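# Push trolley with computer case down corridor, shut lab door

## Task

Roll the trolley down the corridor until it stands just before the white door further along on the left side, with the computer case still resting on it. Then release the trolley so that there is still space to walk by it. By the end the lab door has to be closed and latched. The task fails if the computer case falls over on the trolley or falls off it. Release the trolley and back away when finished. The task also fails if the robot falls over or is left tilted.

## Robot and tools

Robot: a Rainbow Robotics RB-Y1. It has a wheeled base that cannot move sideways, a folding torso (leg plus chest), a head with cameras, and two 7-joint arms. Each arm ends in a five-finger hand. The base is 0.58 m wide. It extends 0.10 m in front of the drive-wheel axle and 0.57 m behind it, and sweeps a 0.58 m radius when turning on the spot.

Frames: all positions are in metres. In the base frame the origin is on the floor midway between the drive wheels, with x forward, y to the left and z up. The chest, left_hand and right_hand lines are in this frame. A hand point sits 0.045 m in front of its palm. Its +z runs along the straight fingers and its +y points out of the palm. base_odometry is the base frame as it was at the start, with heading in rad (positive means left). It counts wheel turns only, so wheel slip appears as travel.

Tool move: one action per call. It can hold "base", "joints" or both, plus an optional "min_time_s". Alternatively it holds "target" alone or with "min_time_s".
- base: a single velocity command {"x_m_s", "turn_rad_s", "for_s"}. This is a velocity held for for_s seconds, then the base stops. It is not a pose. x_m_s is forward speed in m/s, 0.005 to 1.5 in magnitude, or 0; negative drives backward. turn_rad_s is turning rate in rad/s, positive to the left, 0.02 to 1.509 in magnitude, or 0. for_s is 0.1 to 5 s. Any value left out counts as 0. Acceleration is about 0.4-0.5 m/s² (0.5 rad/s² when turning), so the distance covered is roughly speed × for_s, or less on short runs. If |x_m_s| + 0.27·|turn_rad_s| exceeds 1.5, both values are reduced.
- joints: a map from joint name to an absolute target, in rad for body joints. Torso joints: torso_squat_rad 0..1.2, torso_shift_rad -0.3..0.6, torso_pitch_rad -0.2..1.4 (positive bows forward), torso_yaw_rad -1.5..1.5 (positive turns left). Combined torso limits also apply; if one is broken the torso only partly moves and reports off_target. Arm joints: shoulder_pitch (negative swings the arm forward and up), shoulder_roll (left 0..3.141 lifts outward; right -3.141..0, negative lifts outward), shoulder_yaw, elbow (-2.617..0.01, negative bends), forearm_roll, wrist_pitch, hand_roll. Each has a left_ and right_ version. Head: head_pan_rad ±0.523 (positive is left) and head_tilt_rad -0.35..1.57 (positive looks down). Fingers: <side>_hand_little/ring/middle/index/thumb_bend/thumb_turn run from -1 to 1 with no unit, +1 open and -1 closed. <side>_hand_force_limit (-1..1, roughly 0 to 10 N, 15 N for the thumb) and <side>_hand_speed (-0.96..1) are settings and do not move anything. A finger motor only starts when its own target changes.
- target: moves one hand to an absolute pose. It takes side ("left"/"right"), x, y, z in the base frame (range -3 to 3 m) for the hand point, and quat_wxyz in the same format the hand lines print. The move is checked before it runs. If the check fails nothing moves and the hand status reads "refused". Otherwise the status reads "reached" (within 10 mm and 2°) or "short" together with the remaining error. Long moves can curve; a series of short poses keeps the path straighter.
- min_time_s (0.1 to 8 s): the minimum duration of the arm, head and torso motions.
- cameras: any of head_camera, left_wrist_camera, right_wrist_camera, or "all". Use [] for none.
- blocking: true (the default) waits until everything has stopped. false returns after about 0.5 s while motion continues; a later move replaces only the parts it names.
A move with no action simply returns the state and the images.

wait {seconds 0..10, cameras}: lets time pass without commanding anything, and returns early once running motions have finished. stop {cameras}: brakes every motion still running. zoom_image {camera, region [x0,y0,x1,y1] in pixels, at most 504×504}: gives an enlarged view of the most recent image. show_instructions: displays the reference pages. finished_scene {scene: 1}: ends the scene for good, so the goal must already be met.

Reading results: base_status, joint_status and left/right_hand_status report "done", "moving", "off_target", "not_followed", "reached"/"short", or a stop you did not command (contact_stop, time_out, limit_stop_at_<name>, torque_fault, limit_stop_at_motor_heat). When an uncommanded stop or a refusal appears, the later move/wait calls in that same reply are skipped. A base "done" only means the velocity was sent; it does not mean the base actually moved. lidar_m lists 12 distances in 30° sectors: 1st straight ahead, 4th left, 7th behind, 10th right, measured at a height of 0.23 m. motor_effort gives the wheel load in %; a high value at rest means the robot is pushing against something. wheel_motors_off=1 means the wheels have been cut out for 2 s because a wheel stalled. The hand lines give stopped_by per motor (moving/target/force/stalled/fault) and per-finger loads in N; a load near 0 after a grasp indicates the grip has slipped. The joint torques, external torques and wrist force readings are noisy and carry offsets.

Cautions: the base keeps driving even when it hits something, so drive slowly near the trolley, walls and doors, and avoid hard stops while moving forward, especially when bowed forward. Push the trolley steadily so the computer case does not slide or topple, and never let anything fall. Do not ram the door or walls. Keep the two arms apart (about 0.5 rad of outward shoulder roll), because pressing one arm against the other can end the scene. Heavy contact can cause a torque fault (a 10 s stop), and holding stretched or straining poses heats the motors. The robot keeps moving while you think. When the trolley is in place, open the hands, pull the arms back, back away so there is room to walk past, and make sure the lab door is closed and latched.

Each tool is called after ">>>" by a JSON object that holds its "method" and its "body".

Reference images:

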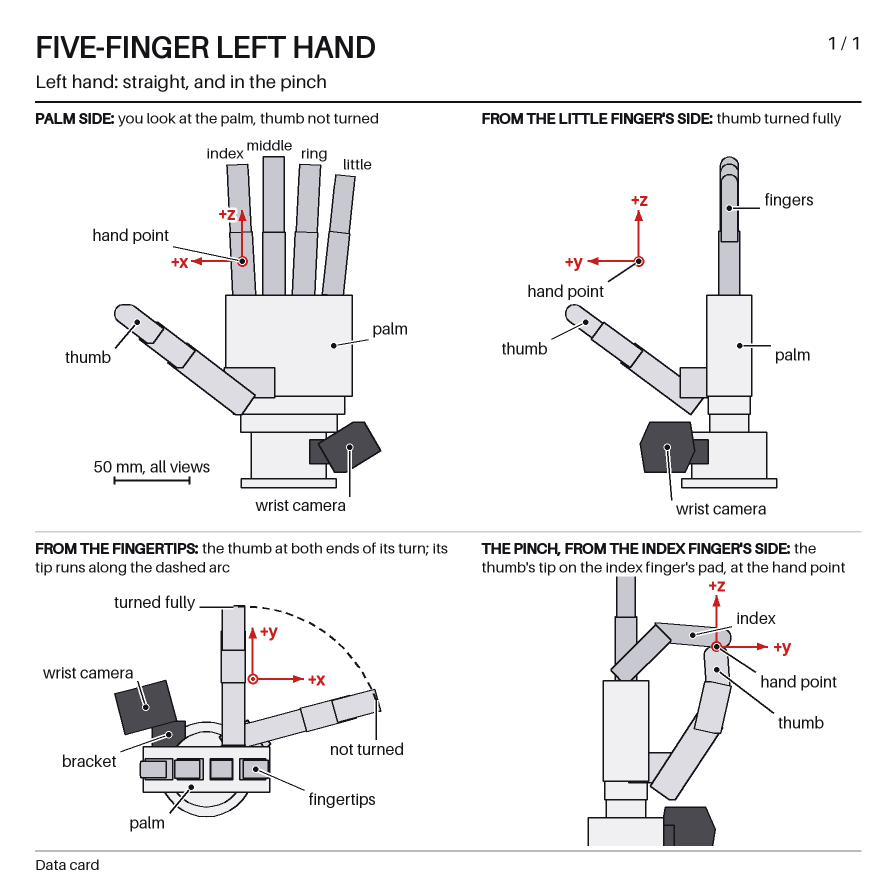

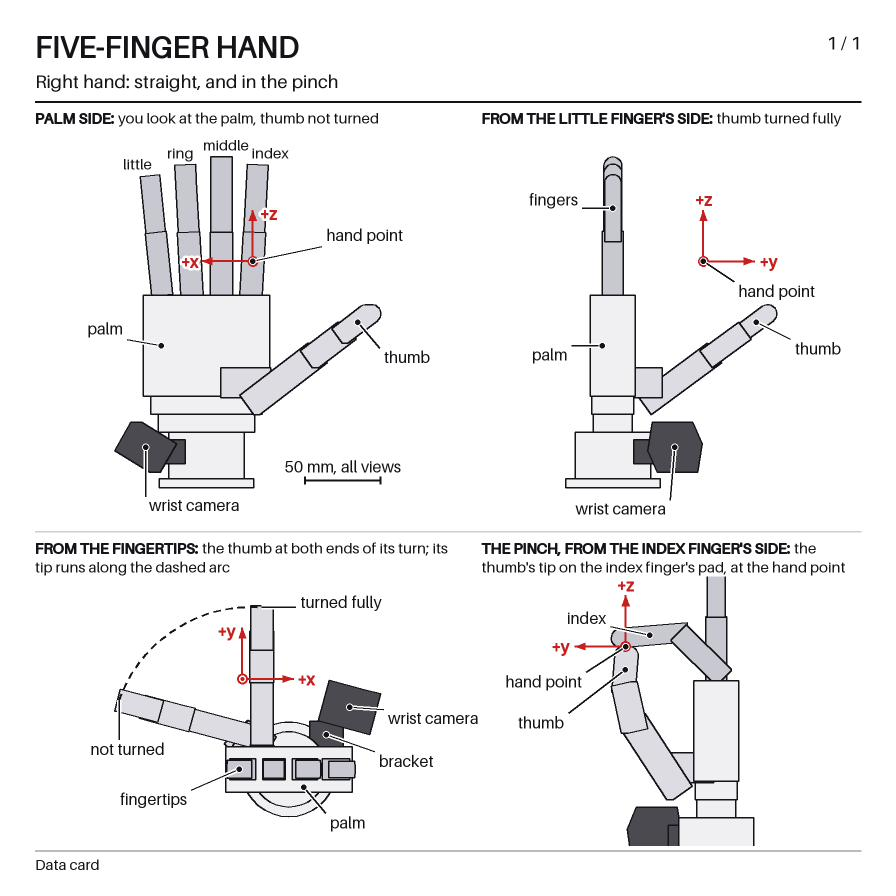

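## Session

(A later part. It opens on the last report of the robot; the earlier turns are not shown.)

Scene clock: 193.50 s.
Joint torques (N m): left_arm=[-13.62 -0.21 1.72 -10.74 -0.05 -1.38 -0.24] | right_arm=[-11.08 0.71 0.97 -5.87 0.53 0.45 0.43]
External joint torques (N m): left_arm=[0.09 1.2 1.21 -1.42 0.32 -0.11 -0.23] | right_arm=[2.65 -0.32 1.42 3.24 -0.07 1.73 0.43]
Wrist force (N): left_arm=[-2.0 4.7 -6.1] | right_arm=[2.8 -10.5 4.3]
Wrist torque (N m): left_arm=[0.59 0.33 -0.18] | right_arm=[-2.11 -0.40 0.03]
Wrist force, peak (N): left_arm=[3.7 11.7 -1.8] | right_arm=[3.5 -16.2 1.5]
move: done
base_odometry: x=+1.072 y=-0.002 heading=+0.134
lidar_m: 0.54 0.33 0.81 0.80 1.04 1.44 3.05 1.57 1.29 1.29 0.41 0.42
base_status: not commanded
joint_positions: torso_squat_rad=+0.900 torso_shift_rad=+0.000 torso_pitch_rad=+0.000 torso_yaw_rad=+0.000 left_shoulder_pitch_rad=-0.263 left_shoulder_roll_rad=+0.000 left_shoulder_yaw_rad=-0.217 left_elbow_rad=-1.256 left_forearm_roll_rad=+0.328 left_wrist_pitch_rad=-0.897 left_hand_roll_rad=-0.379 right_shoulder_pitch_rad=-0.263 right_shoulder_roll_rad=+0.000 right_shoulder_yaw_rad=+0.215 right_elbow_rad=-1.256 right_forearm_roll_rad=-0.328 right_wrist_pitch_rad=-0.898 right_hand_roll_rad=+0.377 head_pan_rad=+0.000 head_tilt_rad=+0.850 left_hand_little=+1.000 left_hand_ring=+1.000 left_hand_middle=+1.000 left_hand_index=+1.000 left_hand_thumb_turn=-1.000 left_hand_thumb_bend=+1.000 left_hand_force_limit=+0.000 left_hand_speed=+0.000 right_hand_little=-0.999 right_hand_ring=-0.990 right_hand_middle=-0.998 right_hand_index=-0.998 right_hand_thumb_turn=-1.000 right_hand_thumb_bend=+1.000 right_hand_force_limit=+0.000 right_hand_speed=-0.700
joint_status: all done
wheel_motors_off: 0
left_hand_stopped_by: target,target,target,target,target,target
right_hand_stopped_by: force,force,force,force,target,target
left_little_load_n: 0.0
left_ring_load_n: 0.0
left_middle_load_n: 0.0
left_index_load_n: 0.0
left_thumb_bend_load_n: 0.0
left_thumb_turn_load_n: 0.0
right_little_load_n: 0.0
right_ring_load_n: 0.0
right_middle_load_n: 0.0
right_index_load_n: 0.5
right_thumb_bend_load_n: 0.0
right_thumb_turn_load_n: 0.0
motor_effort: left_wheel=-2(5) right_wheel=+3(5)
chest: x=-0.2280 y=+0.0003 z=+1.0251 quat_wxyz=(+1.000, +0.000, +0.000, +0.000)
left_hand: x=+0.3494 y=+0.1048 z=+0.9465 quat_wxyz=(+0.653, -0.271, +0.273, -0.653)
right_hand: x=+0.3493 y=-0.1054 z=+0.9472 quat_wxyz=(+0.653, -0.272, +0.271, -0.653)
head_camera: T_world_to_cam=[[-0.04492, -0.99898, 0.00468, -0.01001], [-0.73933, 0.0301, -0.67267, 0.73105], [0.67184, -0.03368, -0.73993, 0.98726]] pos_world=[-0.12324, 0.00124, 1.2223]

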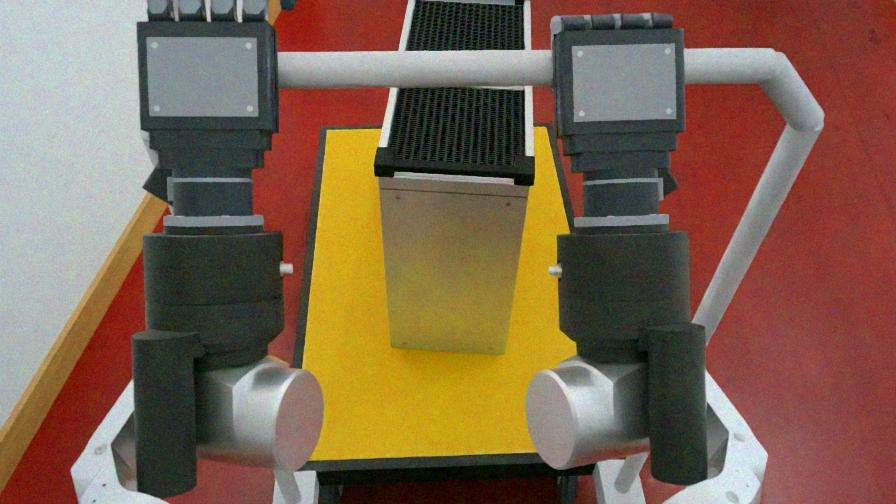

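>>> {"method": "move", "body": {"target": {"side": "left", "x": 0.27, "y": 0.15, "z": 0.946, "quat_wxyz": [0.6533, -0.2706, 0.2706, -0.6533]}, "min_time_s": 0.8}}

>>> {"method": "move", "body": {"target": {"side": "right", "x": 0.3466, "y": -0.067, "z": 0.946, "quat_wxyz": [0.636, -0.2634, 0.2776, -0.6702]}, "min_time_s": 1.5, "cameras": ["head_camera"]}}

Scene clock: 199.40 s.
Joint torques (N m): left_arm=[-10.67 0.36 0.04 -11.29 -0.25 -1.3 0.08] | right_arm=[-11.35 1.05 0.41 -6.76 0.44 0.04 0.4]
External joint torques (N m): left_arm=[-1.72 0.99 -0.91 -1.88 0.06 -0.02 0.09] | right_arm=[2.38 0.03 0.86 2.35 -0.16 1.32 0.39]
Wrist force (N): left_arm=[-2.3 4.8 -6.4] | right_arm=[3.0 -8.6 4.4]
Wrist torque (N m): left_arm=[0.62 0.37 -0.21] | right_arm=[-2.01 -0.36 0.02]
Wrist force, peak (N): left_arm=[0.2 5.5 -8.4] | right_arm=[2.4 -11.3 3.8]
move: done
base_odometry: x=+1.072 y=-0.002 heading=+0.134
lidar_m: 0.53 0.34 0.81 0.81 1.05 1.45 3.04 1.58 1.30 1.29 0.40 0.42
base_status: not commanded
joint_positions: torso_squat_rad=+0.900 torso_shift_rad=+0.000 torso_pitch_rad=+0.000 torso_yaw_rad=+0.000 left_shoulder_pitch_rad=+0.068 left_shoulder_roll_rad=+0.103 left_shoulder_yaw_rad=-0.266 left_elbow_rad=-1.641 left_forearm_roll_rad=+0.319 left_wrist_pitch_rad=-0.836 left_hand_roll_rad=-0.337 right_shoulder_pitch_rad=-0.263 right_shoulder_roll_rad=+0.000 right_shoulder_yaw_rad=+0.215 right_elbow_rad=-1.255 right_forearm_roll_rad=-0.328 right_wrist_pitch_rad=-0.898 right_hand_roll_rad=+0.377 head_pan_rad=+0.000 head_tilt_rad=+0.850 left_hand_little=+1.000 left_hand_ring=+1.000 left_hand_middle=+1.000 left_hand_index=+1.000 left_hand_thumb_turn=-1.000 left_hand_thumb_bend=+1.000 left_hand_force_limit=+0.000 left_hand_speed=+0.000 right_hand_little=-0.999 right_hand_ring=-0.990 right_hand_middle=-0.998 right_hand_index=-0.998 right_hand_thumb_turn=-1.000 right_hand_thumb_bend=+1.000 right_hand_force_limit=+0.000 right_hand_speed=-0.700
joint_status: all done
wheel_motors_off: 0
left_hand_stopped_by: target,target,target,target,target,target
right_hand_stopped_by: force,force,force,force,target,target
left_little_load_n: 0.0
left_ring_load_n: 0.0
left_middle_load_n: 0.0
left_index_load_n: 0.0
left_thumb_bend_load_n: 0.0
left_thumb_turn_load_n: 0.0
right_little_load_n: 0.0
right_ring_load_n: 0.0
right_middle_load_n: 0.5
right_index_load_n: 1.0
right_thumb_bend_load_n: 0.0
right_thumb_turn_load_n: 0.0
motor_effort: left_wheel=+0(3) right_wheel=+1(4)
chest: x=-0.2280 y=+0.0003 z=+1.0251 quat_wxyz=(+1.000, +0.000, +0.000, +0.000)
left_hand: x=+0.2700 y=+0.1501 z=+0.9458 quat_wxyz=(+0.654, -0.270, +0.270, -0.653)
left_hand_status: reached (checked arc that bows 11 mm and turns the hand up to 2 deg, planned for 0.8 s): 0 mm and 0.1 deg off.
right_hand: x=+0.3494 y=-0.1053 z=+0.9470 quat_wxyz=(+0.653, -0.272, +0.271, -0.653)
pictures: none

Scene clock: 201.23 s.
Joint torques (N m): left_arm=[-10.56 0.71 0.08 -11.11 -0.3 -1.28 0.15] | right_arm=[-11.95 2.96 4.43 -4.27 1.59 0.75 1.25]
External joint torques (N m): left_arm=[-1.61 1.34 -0.87 -1.7 0 0 0.16] | right_arm=[2.26 0.82 5.45 4.54 0.69 1.84 1.25]
Wrist force (N): left_arm=[-2.1 4.7 -6.4] | right_arm=[10.4 -9.2 11.3]
Wrist torque (N m): left_arm=[0.61 0.32 -0.18] | right_arm=[-2.22 -1.33 1.75]
Wrist force, peak (N): left_arm=[-2.3 4.6 -6.6] | right_arm=[12.6 -13.4 14.9]
move: done
base_odometry: x=+1.072 y=-0.002 heading=+0.134
lidar_m: 0.53 0.34 0.81 0.81 1.04 1.44 3.05 1.58 1.29 1.29 0.38 0.38
base_status: not commanded
joint_positions: torso_squat_rad=+0.900 torso_shift_rad=+0.000 torso_pitch_rad=+0.000 torso_yaw_rad=+0.000 left_shoulder_pitch_rad=+0.068 left_shoulder_roll_rad=+0.103 left_shoulder_yaw_rad=-0.266 left_elbow_rad=-1.641 left_forearm_roll_rad=+0.319 left_wrist_pitch_rad=-0.836 left_hand_roll_rad=-0.337 right_shoulder_pitch_rad=-0.337 right_shoulder_roll_rad=+0.000 right_shoulder_yaw_rad=+0.406 right_elbow_rad=-1.176 right_forearm_roll_rad=-0.583 right_wrist_pitch_rad=-1.018 right_hand_roll_rad=+0.644 head_pan_rad=+0.000 head_tilt_rad=+0.850 left_hand_little=+1.000 left_hand_ring=+1.000 left_hand_middle=+1.000 left_hand_index=+1.000 left_hand_thumb_turn=-1.000 left_hand_thumb_bend=+1.000 left_hand_force_limit=+0.000 left_hand_speed=+0.000 right_hand_little=-0.998 right_hand_ring=-0.989 right_hand_middle=-0.998 right_hand_index=-0.998 right_hand_thumb_turn=-1.000 right_hand_thumb_bend=+1.000 right_hand_force_limit=+0.000 right_hand_speed=-0.700
joint_status: all done
wheel_motors_off: 0
left_hand_stopped_by: target,target,target,target,target,target
right_hand_stopped_by: force,force,force,force,target,target
left_little_load_n: 0.0
left_ring_load_n: 0.0
left_middle_load_n: 0.0
left_index_load_n: 0.0
left_thumb_bend_load_n: 0.0
left_thumb_turn_load_n: 0.0
right_little_load_n: 12.0
right_ring_load_n: 7.5
right_middle_load_n: 4.5
right_index_load_n: 0.0
right_thumb_bend_load_n: 0.0
right_thumb_turn_load_n: 0.0
motor_effort: left_wheel=-2(2) right_wheel=+2(5)
chest: x=-0.2280 y=+0.0003 z=+1.0251 quat_wxyz=(+1.000, +0.000, +0.000, +0.000)
left_hand: x=+0.2700 y=+0.1501 z=+0.9459 quat_wxyz=(+0.654, -0.270, +0.270, -0.653)
right_hand: x=+0.3467 y=-0.0678 z=+0.9468 quat_wxyz=(+0.636, -0.263, +0.278, -0.670)
right_hand_status: reached (checked arc that bows 3 mm and turns the hand up to 3 deg, planned for 1.5 s): 1 mm and 0.1 deg off.
head_camera: T_world_to_cam=[[-0.04485, -0.99898, 0.00475, -0.01009], [-0.73929, 0.02999, -0.67271, 0.73112], [0.67189, -0.03368, -0.73989, 0.98721]] pos_world=[-0.12324, 0.00124, 1.2223]

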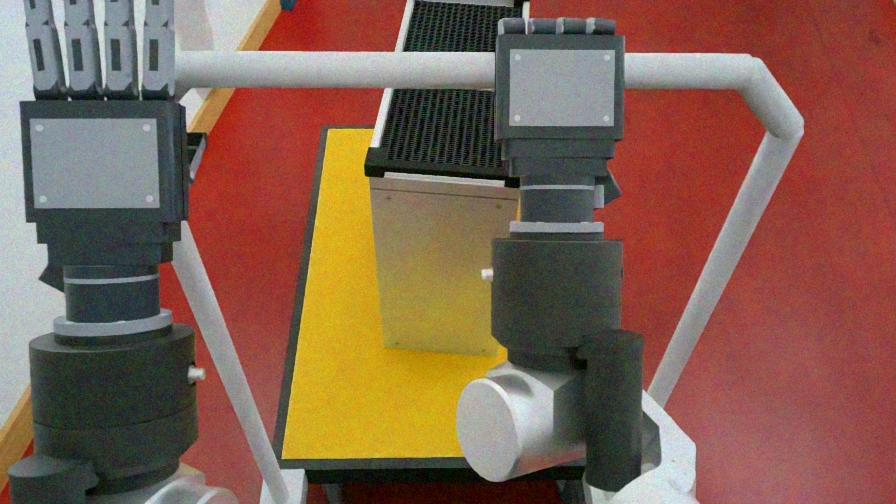

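>>> {"method": "move", "body": {"joints": {"right_hand_speed": 0.0, "right_hand_little": 1, "right_hand_ring": 1, "right_hand_middle": 1, "right_hand_index": 1}}}

>>> {"method": "move", "body": {"target": {"side": "right", "x": 0.26, "y": -0.1, "z": 0.946, "quat_wxyz": [0.6533, -0.2706, 0.2706, -0.6533]}, "min_time_s": 0.8}}

>>> {"method": "move", "body": {"joints": {"right_hand_thumb_turn": 1}, "target": null}}

>>> {"method": "move", "body": {"target": {"side": "right", "x": 0.15, "y": -0.36, "z": 0.82, "quat_wxyz": [0.5, 0.5, 0.5, 0.5]}, "min_time_s": 2.5, "cameras": ["head_camera"]}}

Scene clock: 207.30 s.
Joint torques (N m): left_arm=[-10.45 0.67 0.1 -11.14 -0.13 -1.32 0.13] | right_arm=[-12.78 3.09 1.05 -7.88 0.85 -0.54 0.17]
External joint torques (N m): left_arm=[-1.5 1.3 -0.85 -1.73 0.18 -0.04 0.14] | right_arm=[1.42 0.94 2.07 0.93 -0.05 0.55 0.17]
Wrist force (N): left_arm=[-2.3 4.4 -6.3] | right_arm=[1.9 -5.1 2.9]
Wrist torque (N m): left_arm=[0.56 0.36 -0.19] | right_arm=[-1.93 -0.37 0.02]
Wrist force, peak (N): left_arm=[-2.4 4.7 -6.5] | right_arm=[10.9 -9.3 11.9]
move: done
base_odometry: x=+1.072 y=-0.002 heading=+0.134
lidar_m: 0.53 0.35 0.81 0.81 1.04 1.44 3.06 1.58 1.29 1.29 0.38 0.39
base_status: not commanded
joint_positions: torso_squat_rad=+0.900 torso_shift_rad=+0.000 torso_pitch_rad=+0.000 torso_yaw_rad=+0.000 left_shoulder_pitch_rad=+0.068 left_shoulder_roll_rad=+0.103 left_shoulder_yaw_rad=-0.266 left_elbow_rad=-1.641 left_forearm_roll_rad=+0.319 left_wrist_pitch_rad=-0.836 left_hand_roll_rad=-0.337 right_shoulder_pitch_rad=-0.337 right_shoulder_roll_rad=+0.000 right_shoulder_yaw_rad=+0.407 right_elbow_rad=-1.175 right_forearm_roll_rad=-0.583 right_wrist_pitch_rad=-1.018 right_hand_roll_rad=+0.644 head_pan_rad=+0.000 head_tilt_rad=+0.850 left_hand_little=+1.000 left_hand_ring=+1.000 left_hand_middle=+1.000 left_hand_index=+1.000 left_hand_thumb_turn=-1.000 left_hand_thumb_bend=+1.000 left_hand_force_limit=+0.000 left_hand_speed=+0.000 right_hand_little=+1.000 right_hand_ring=+1.000 right_hand_middle=+1.000 right_hand_index=+1.000 right_hand_thumb_turn=-1.000 right_hand_thumb_bend=+1.000 right_hand_force_limit=+0.000 right_hand_speed=+0.000
joint_status: all done
wheel_motors_off: 0
left_hand_stopped_by: target,target,target,target,target,target
right_hand_stopped_by: target,target,target,target,target,target
left_little_load_n: 0.0
left_ring_load_n: 0.0
left_middle_load_n: 0.0
left_index_load_n: 0.0
left_thumb_bend_load_n: 0.0
left_thumb_turn_load_n: 0.0
right_little_load_n: 0.0
right_ring_load_n: 0.0
right_middle_load_n: 0.0
right_index_load_n: 0.0
right_thumb_bend_load_n: 0.0
right_thumb_turn_load_n: 0.0
motor_effort: left_wheel=-1(2) right_wheel=+3(4)
chest: x=-0.2280 y=+0.0004 z=+1.0251 quat_wxyz=(+1.000, +0.000, +0.000, +0.000)
left_hand: x=+0.2700 y=+0.1501 z=+0.9459 quat_wxyz=(+0.654, -0.270, +0.270, -0.653)
right_hand: x=+0.3467 y=-0.0673 z=+0.9462 quat_wxyz=(+0.636, -0.263, +0.277, -0.670)
pictures: none

Scene clock: 208.47 s.
Joint torques (N m): left_arm=[-10.52 0.49 0.58 -11.06 -0.23 -1.36 0.17] | right_arm=[-9.65 0.74 -0.49 -8.84 0.7 -1.03 -0.23]
External joint torques (N m): left_arm=[-1.57 1.12 -0.37 -1.65 0.08 -0.08 0.18] | right_arm=[-0.63 -0.52 1 0.17 -0.15 0.07 -0.23]
Wrist force (N): left_arm=[-2.3 4.7 -6.5] | right_arm=[2.1 -4.0 2.4]
Wrist torque (N m): left_arm=[0.60 0.36 -0.19] | right_arm=[-1.81 -0.36 -0.07]
Wrist force, peak (N): left_arm=[-2.2 4.7 -6.6] | right_arm=[1.5 -10.5 4.5]
move: done
base_odometry: x=+1.072 y=-0.002 heading=+0.134
lidar_m: 0.54 0.34 0.81 0.81 1.04 1.44 3.05 1.57 1.30 1.29 0.39 0.38
base_status: not commanded
joint_positions: torso_squat_rad=+0.900 torso_shift_rad=+0.000 torso_pitch_rad=+0.000 torso_yaw_rad=+0.000 left_shoulder_pitch_rad=+0.068 left_shoulder_roll_rad=+0.103 left_shoulder_yaw_rad=-0.266 left_elbow_rad=-1.641 left_forearm_roll_rad=+0.319 left_wrist_pitch_rad=-0.836 left_hand_roll_rad=-0.337 right_shoulder_pitch_rad=+0.013 right_shoulder_roll_rad=-0.155 right_shoulder_yaw_rad=+0.496 right_elbow_rad=-1.626 right_forearm_roll_rad=-0.561 right_wrist_pitch_rad=-0.929 right_hand_roll_rad=+0.632 head_pan_rad=+0.000 head_tilt_rad=+0.850 left_hand_little=+1.000 left_hand_ring=+1.000 left_hand_middle=+1.000 left_hand_index=+1.000 left_hand_thumb_turn=-1.000 left_hand_thumb_bend=+1.000 left_hand_force_limit=+0.000 left_hand_speed=+0.000 right_hand_little=+1.000 right_hand_ring=+1.000 right_hand_middle=+1.000 right_hand_index=+1.000 right_hand_thumb_turn=-1.000 right_hand_thumb_bend=+1.000 right_hand_force_limit=+0.000 right_hand_speed=+0.000
joint_status: all done
wheel_motors_off: 0
left_hand_stopped_by: target,target,target,target,target,target
right_hand_stopped_by: target,target,target,target,target,target
left_little_load_n: 0.0
left_ring_load_n: 0.0
left_middle_load_n: 0.0
left_index_load_n: 0.0
left_thumb_bend_load_n: 0.0
left_thumb_turn_load_n: 0.0
right_little_load_n: 0.0
right_ring_load_n: 0.0
right_middle_load_n: 0.0
right_index_load_n: 0.0
right_thumb_bend_load_n: 0.0
right_thumb_turn_load_n: 0.0
motor_effort: left_wheel=+0(2) right_wheel=+2(3)
chest: x=-0.2280 y=+0.0004 z=+1.0251 quat_wxyz=(+1.000, +0.000, +0.000, +0.000)
left_hand: x=+0.2699 y=+0.1501 z=+0.9459 quat_wxyz=(+0.654, -0.270, +0.270, -0.653)
right_hand: x=+0.2597 y=-0.0998 z=+0.9460 quat_wxyz=(+0.654, -0.269, +0.269, -0.654)
right_hand_status: reached (checked arc that bows 15 mm and turns the hand up to 3 deg, planned for 0.8 s): 0 mm and 0.3 deg off.
pictures: none

Scene clock: 210.00 s.
Joint torques (N m): left_arm=[-10.5 0.52 0.59 -11.02 -0.27 -1.26 0.16] | right_arm=[-9.61 0.32 -0.57 -9.38 0.89 -0.74 -0.3]
External joint torques (N m): left_arm=[-1.54 1.15 -0.35 -1.61 0.03 0.01 0.16] | right_arm=[-0.6 -0.95 0.92 -0.37 0.05 0.36 -0.3]
Wrist force (N): left_arm=[-2.3 4.7 -6.3] | right_arm=[1.5 -3.9 2.3]
Wrist torque (N m): left_arm=[0.61 0.36 -0.18] | right_arm=[-1.78 -0.26 -0.14]
Wrist force, peak (N): left_arm=[-2.4 4.6 -6.5] | right_arm=[1.7 -4.1 2.8]
move: done
base_odometry: x=+1.072 y=-0.002 heading=+0.134
lidar_m: 0.53 0.34 0.81 0.80 1.04 1.44 3.05 1.57 1.30 1.29 0.39 0.40
base_status: not commanded
joint_positions: torso_squat_rad=+0.900 torso_shift_rad=+0.000 torso_pitch_rad=+0.000 torso_yaw_rad=+0.000 left_shoulder_pitch_rad=+0.068 left_shoulder_roll_rad=+0.103 left_shoulder_yaw_rad=-0.266 left_elbow_rad=-1.641 left_forearm_roll_rad=+0.319 left_wrist_pitch_rad=-0.836 left_hand_roll_rad=-0.337 right_shoulder_pitch_rad=+0.013 right_shoulder_roll_rad=-0.155 right_shoulder_yaw_rad=+0.496 right_elbow_rad=-1.626 right_forearm_roll_rad=-0.561 right_wrist_pitch_rad=-0.929 right_hand_roll_rad=+0.632 head_pan_rad=+0.000 head_tilt_rad=+0.850 left_hand_little=+1.000 left_hand_ring=+1.000 left_hand_middle=+1.000 left_hand_index=+1.000 left_hand_thumb_turn=-1.000 left_hand_thumb_bend=+1.000 left_hand_force_limit=+0.000 left_hand_speed=+0.000 right_hand_little=+1.000 right_hand_ring=+1.000 right_hand_middle=+1.000 right_hand_index=+1.000 right_hand_thumb_turn=+1.000 right_hand_thumb_bend=+1.000 right_hand_force_limit=+0.000 right_hand_speed=+0.000
joint_status: all done
wheel_motors_off: 0
left_hand_stopped_by: target,target,target,target,target,target
right_hand_stopped_by: target,target,target,target,target,target
left_little_load_n: 0.0
left_ring_load_n: 0.0
left_middle_load_n: 0.0
left_index_load_n: 0.0
left_thumb_bend_load_n: 0.0
left_thumb_turn_load_n: 0.0
right_little_load_n: 0.0
right_ring_load_n: 0.0
right_middle_load_n: 0.0
right_index_load_n: -0.5
right_thumb_bend_load_n: 0.0
right_thumb_turn_load_n: 0.0
motor_effort: left_wheel=-1(2) right_wheel=+1(3)
chest: x=-0.2280 y=+0.0004 z=+1.0251 quat_wxyz=(+1.000, +0.000, +0.000, +0.000)
left_hand: x=+0.2699 y=+0.1501 z=+0.9459 quat_wxyz=(+0.654, -0.270, +0.270, -0.653)
right_hand: x=+0.2597 y=-0.0998 z=+0.9460 quat_wxyz=(+0.654, -0.269, +0.269, -0.654)
pictures: none

Scene clock: 212.83 s.
Joint torques (N m): left_arm=[-10.66 0.65 0.63 -11.08 -0.26 -1.27 0.12] | right_arm=[-0.86 -10.12 -4.61 -7.09 0.85 -1.31 0.02]
External joint torques (N m): left_arm=[-1.7 1.28 -0.32 -1.67 0.05 0 0.12] | right_arm=[1.1 -1.12 0.78 -0.7 -0.08 0.27 0.01]
Wrist force (N): left_arm=[-2.2 4.7 -6.2] | right_arm=[1.5 -13.4 6.6]
Wrist torque (N m): left_arm=[0.60 0.35 -0.18] | right_arm=[-2.64 -0.41 -0.43]
Wrist force, peak (N): left_arm=[-2.4 4.7 -6.6] | right_arm=[1.8 -13.3 7.4]
move: done
base_odometry: x=+1.072 y=-0.002 heading=+0.134
lidar_m: 0.53 0.34 0.81 0.81 1.04 1.45 3.05 1.58 1.30 1.30 0.39 0.38
base_status: not commanded
joint_positions: torso_squat_rad=+0.900 torso_shift_rad=+0.000 torso_pitch_rad=+0.000 torso_yaw_rad=+0.000 left_shoulder_pitch_rad=+0.068 left_shoulder_roll_rad=+0.103 left_shoulder_yaw_rad=-0.266 left_elbow_rad=-1.641 left_forearm_roll_rad=+0.319 left_wrist_pitch_rad=-0.836 left_hand_roll_rad=-0.337 right_shoulder_pitch_rad=+0.437 right_shoulder_roll_rad=-0.847 right_shoulder_yaw_rad=+0.549 right_elbow_rad=-1.822 right_forearm_roll_rad=-1.282 right_wrist_pitch_rad=-0.738 right_hand_roll_rad=-2.501 head_pan_rad=+0.000 head_tilt_rad=+0.850 left_hand_little=+1.000 left_hand_ring=+1.000 left_hand_middle=+1.000 left_hand_index=+1.000 left_hand_thumb_turn=-1.000 left_hand_thumb_bend=+1.000 left_hand_force_limit=+0.000 left_hand_speed=+0.000 right_hand_little=+1.000 right_hand_ring=+1.000 right_hand_middle=+1.000 right_hand_index=+1.000 right_hand_thumb_turn=+1.000 right_hand_thumb_bend=+1.000 right_hand_force_limit=+0.000 right_hand_speed=+0.000
joint_status: all done
wheel_motors_off: 0
left_hand_stopped_by: target,target,target,target,target,target
right_hand_stopped_by: target,target,target,target,target,target
left_little_load_n: 0.0
left_ring_load_n: 0.0
left_middle_load_n: 0.0
left_index_load_n: 0.0
left_thumb_bend_load_n: 0.0
left_thumb_turn_load_n: 0.0
right_little_load_n: 0.0
right_ring_load_n: 0.0
right_middle_load_n: 0.0
right_index_load_n: 0.0
right_thumb_bend_load_n: 0.0
right_thumb_turn_load_n: 0.0
motor_effort: left_wheel=+0(2) right_wheel=+3(4)
chest: x=-0.2280 y=+0.0004 z=+1.0251 quat_wxyz=(+1.000, +0.000, +0.000, +0.000)
left_hand: x=+0.2699 y=+0.1501 z=+0.9459 quat_wxyz=(+0.654, -0.270, +0.270, -0.653)
right_hand: x=+0.1500 y=-0.3597 z=+0.8202 quat_wxyz=(+0.500, +0.501, +0.500, +0.499)
right_hand_status: reached (checked arc that bows 39 mm and turns the hand up to 180 deg, planned for 2.5 s): 0 mm and 0.2 deg off.
head_camera: T_world_to_cam=[[-0.04477, -0.99899, 0.00481, -0.01006], [-0.7393, 0.02989, -0.67271, 0.73111], [0.67189, -0.03368, -0.73989, 0.98721]] pos_world=[-0.12324, 0.00135, 1.2223]

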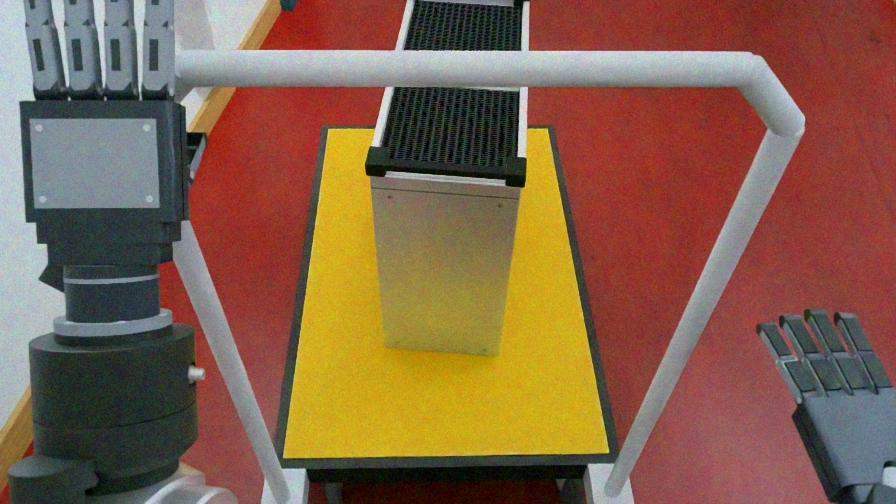

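>>> {"method": "move", "body": {"target": {"side": "right", "x": 0.15, "y": -0.36, "z": 0.82, "quat_wxyz": [0.7071, 0, 0.7071, 0]}, "min_time_s": 2, "cameras": ["head_camera"]}}

Scene clock: 220.83 s.
Joint torques (N m): left_arm=[-10.66 0.56 0.67 -11.03 -0.16 -1.33 0.05] | right_arm=[0.36 -12.88 -8.57 -4.93 0.14 -1.73 -0.08]
External joint torques (N m): left_arm=[-1.7 1.19 -0.28 -1.62 0.15 -0.05 0.06] | right_arm=[1.8 -1.49 -1.38 0.23 -0.21 0.2 -0.06]
Wrist force (N): left_arm=[-2.5 4.6 -6.5] | right_arm=[8.1 -8.1 6.8]
Wrist torque (N m): left_arm=[0.59 0.39 -0.21] | right_arm=[-2.33 -0.95 0.22]
Wrist force, peak (N): left_arm=[-2.4 4.7 -6.6] | right_arm=[1.9 -13.7 6.8]
move: done
base_odometry: x=+1.072 y=-0.002 heading=+0.134
lidar_m: 0.54 0.35 0.81 0.80 1.04 1.45 3.06 1.58 1.29 1.29 0.39 0.39
base_status: not commanded
joint_positions: torso_squat_rad=+0.900 torso_shift_rad=+0.000 torso_pitch_rad=+0.000 torso_yaw_rad=+0.000 left_shoulder_pitch_rad=+0.068 left_shoulder_roll_rad=+0.103 left_shoulder_yaw_rad=-0.266 left_elbow_rad=-1.641 left_forearm_roll_rad=+0.319 left_wrist_pitch_rad=-0.836 left_hand_roll_rad=-0.337 right_shoulder_pitch_rad=+0.548 right_shoulder_roll_rad=-0.930 right_shoulder_yaw_rad=+0.261 right_elbow_rad=-1.739 right_forearm_roll_rad=-0.999 right_wrist_pitch_rad=-0.625 right_hand_roll_rad=-1.391 head_pan_rad=+0.000 head_tilt_rad=+0.850 left_hand_little=+1.000 left_hand_ring=+1.000 left_hand_middle=+1.000 left_hand_index=+1.000 left_hand_thumb_turn=-1.000 left_hand_thumb_bend=+1.000 left_hand_force_limit=+0.000 left_hand_speed=+0.000 right_hand_little=+1.000 right_hand_ring=+1.000 right_hand_middle=+1.000 right_hand_index=+1.000 right_hand_thumb_turn=+1.000 right_hand_thumb_bend=+1.000 right_hand_force_limit=+0.000 right_hand_speed=+0.000
joint_status: all done
wheel_motors_off: 0
left_hand_stopped_by: target,target,target,target,target,target
right_hand_stopped_by: target,target,target,target,target,target
left_little_load_n: 0.0
left_ring_load_n: 0.0
left_middle_load_n: 0.0
left_index_load_n: 0.0
left_thumb_bend_load_n: 0.0
left_thumb_turn_load_n: 0.0
right_little_load_n: 0.0
right_ring_load_n: 0.0
right_middle_load_n: 0.0
right_index_load_n: 0.0
right_thumb_bend_load_n: 0.0
right_thumb_turn_load_n: 0.0
motor_effort: left_wheel=-2(2) right_wheel=+2(3)
chest: x=-0.2280 y=+0.0004 z=+1.0251 quat_wxyz=(+1.000, +0.000, +0.000, +0.000)
left_hand: x=+0.2699 y=+0.1501 z=+0.9459 quat_wxyz=(+0.654, -0.270, +0.270, -0.653)
right_hand: x=+0.1496 y=-0.3599 z=+0.8204 quat_wxyz=(+0.709, -0.003, +0.705, +0.005)
right_hand_status: reached (checked arc that bows 20 mm and turns the hand up to 90 deg, planned for 2.0 s): 1 mm and 0.8 deg off.
head_camera: T_world_to_cam=[[-0.04477, -0.99899, 0.00481, -0.01016], [-0.7393, 0.02989, -0.67271, 0.73111], [0.67189, -0.03368, -0.73989, 0.98721]] pos_world=[-0.12324, 0.00125, 1.2223]

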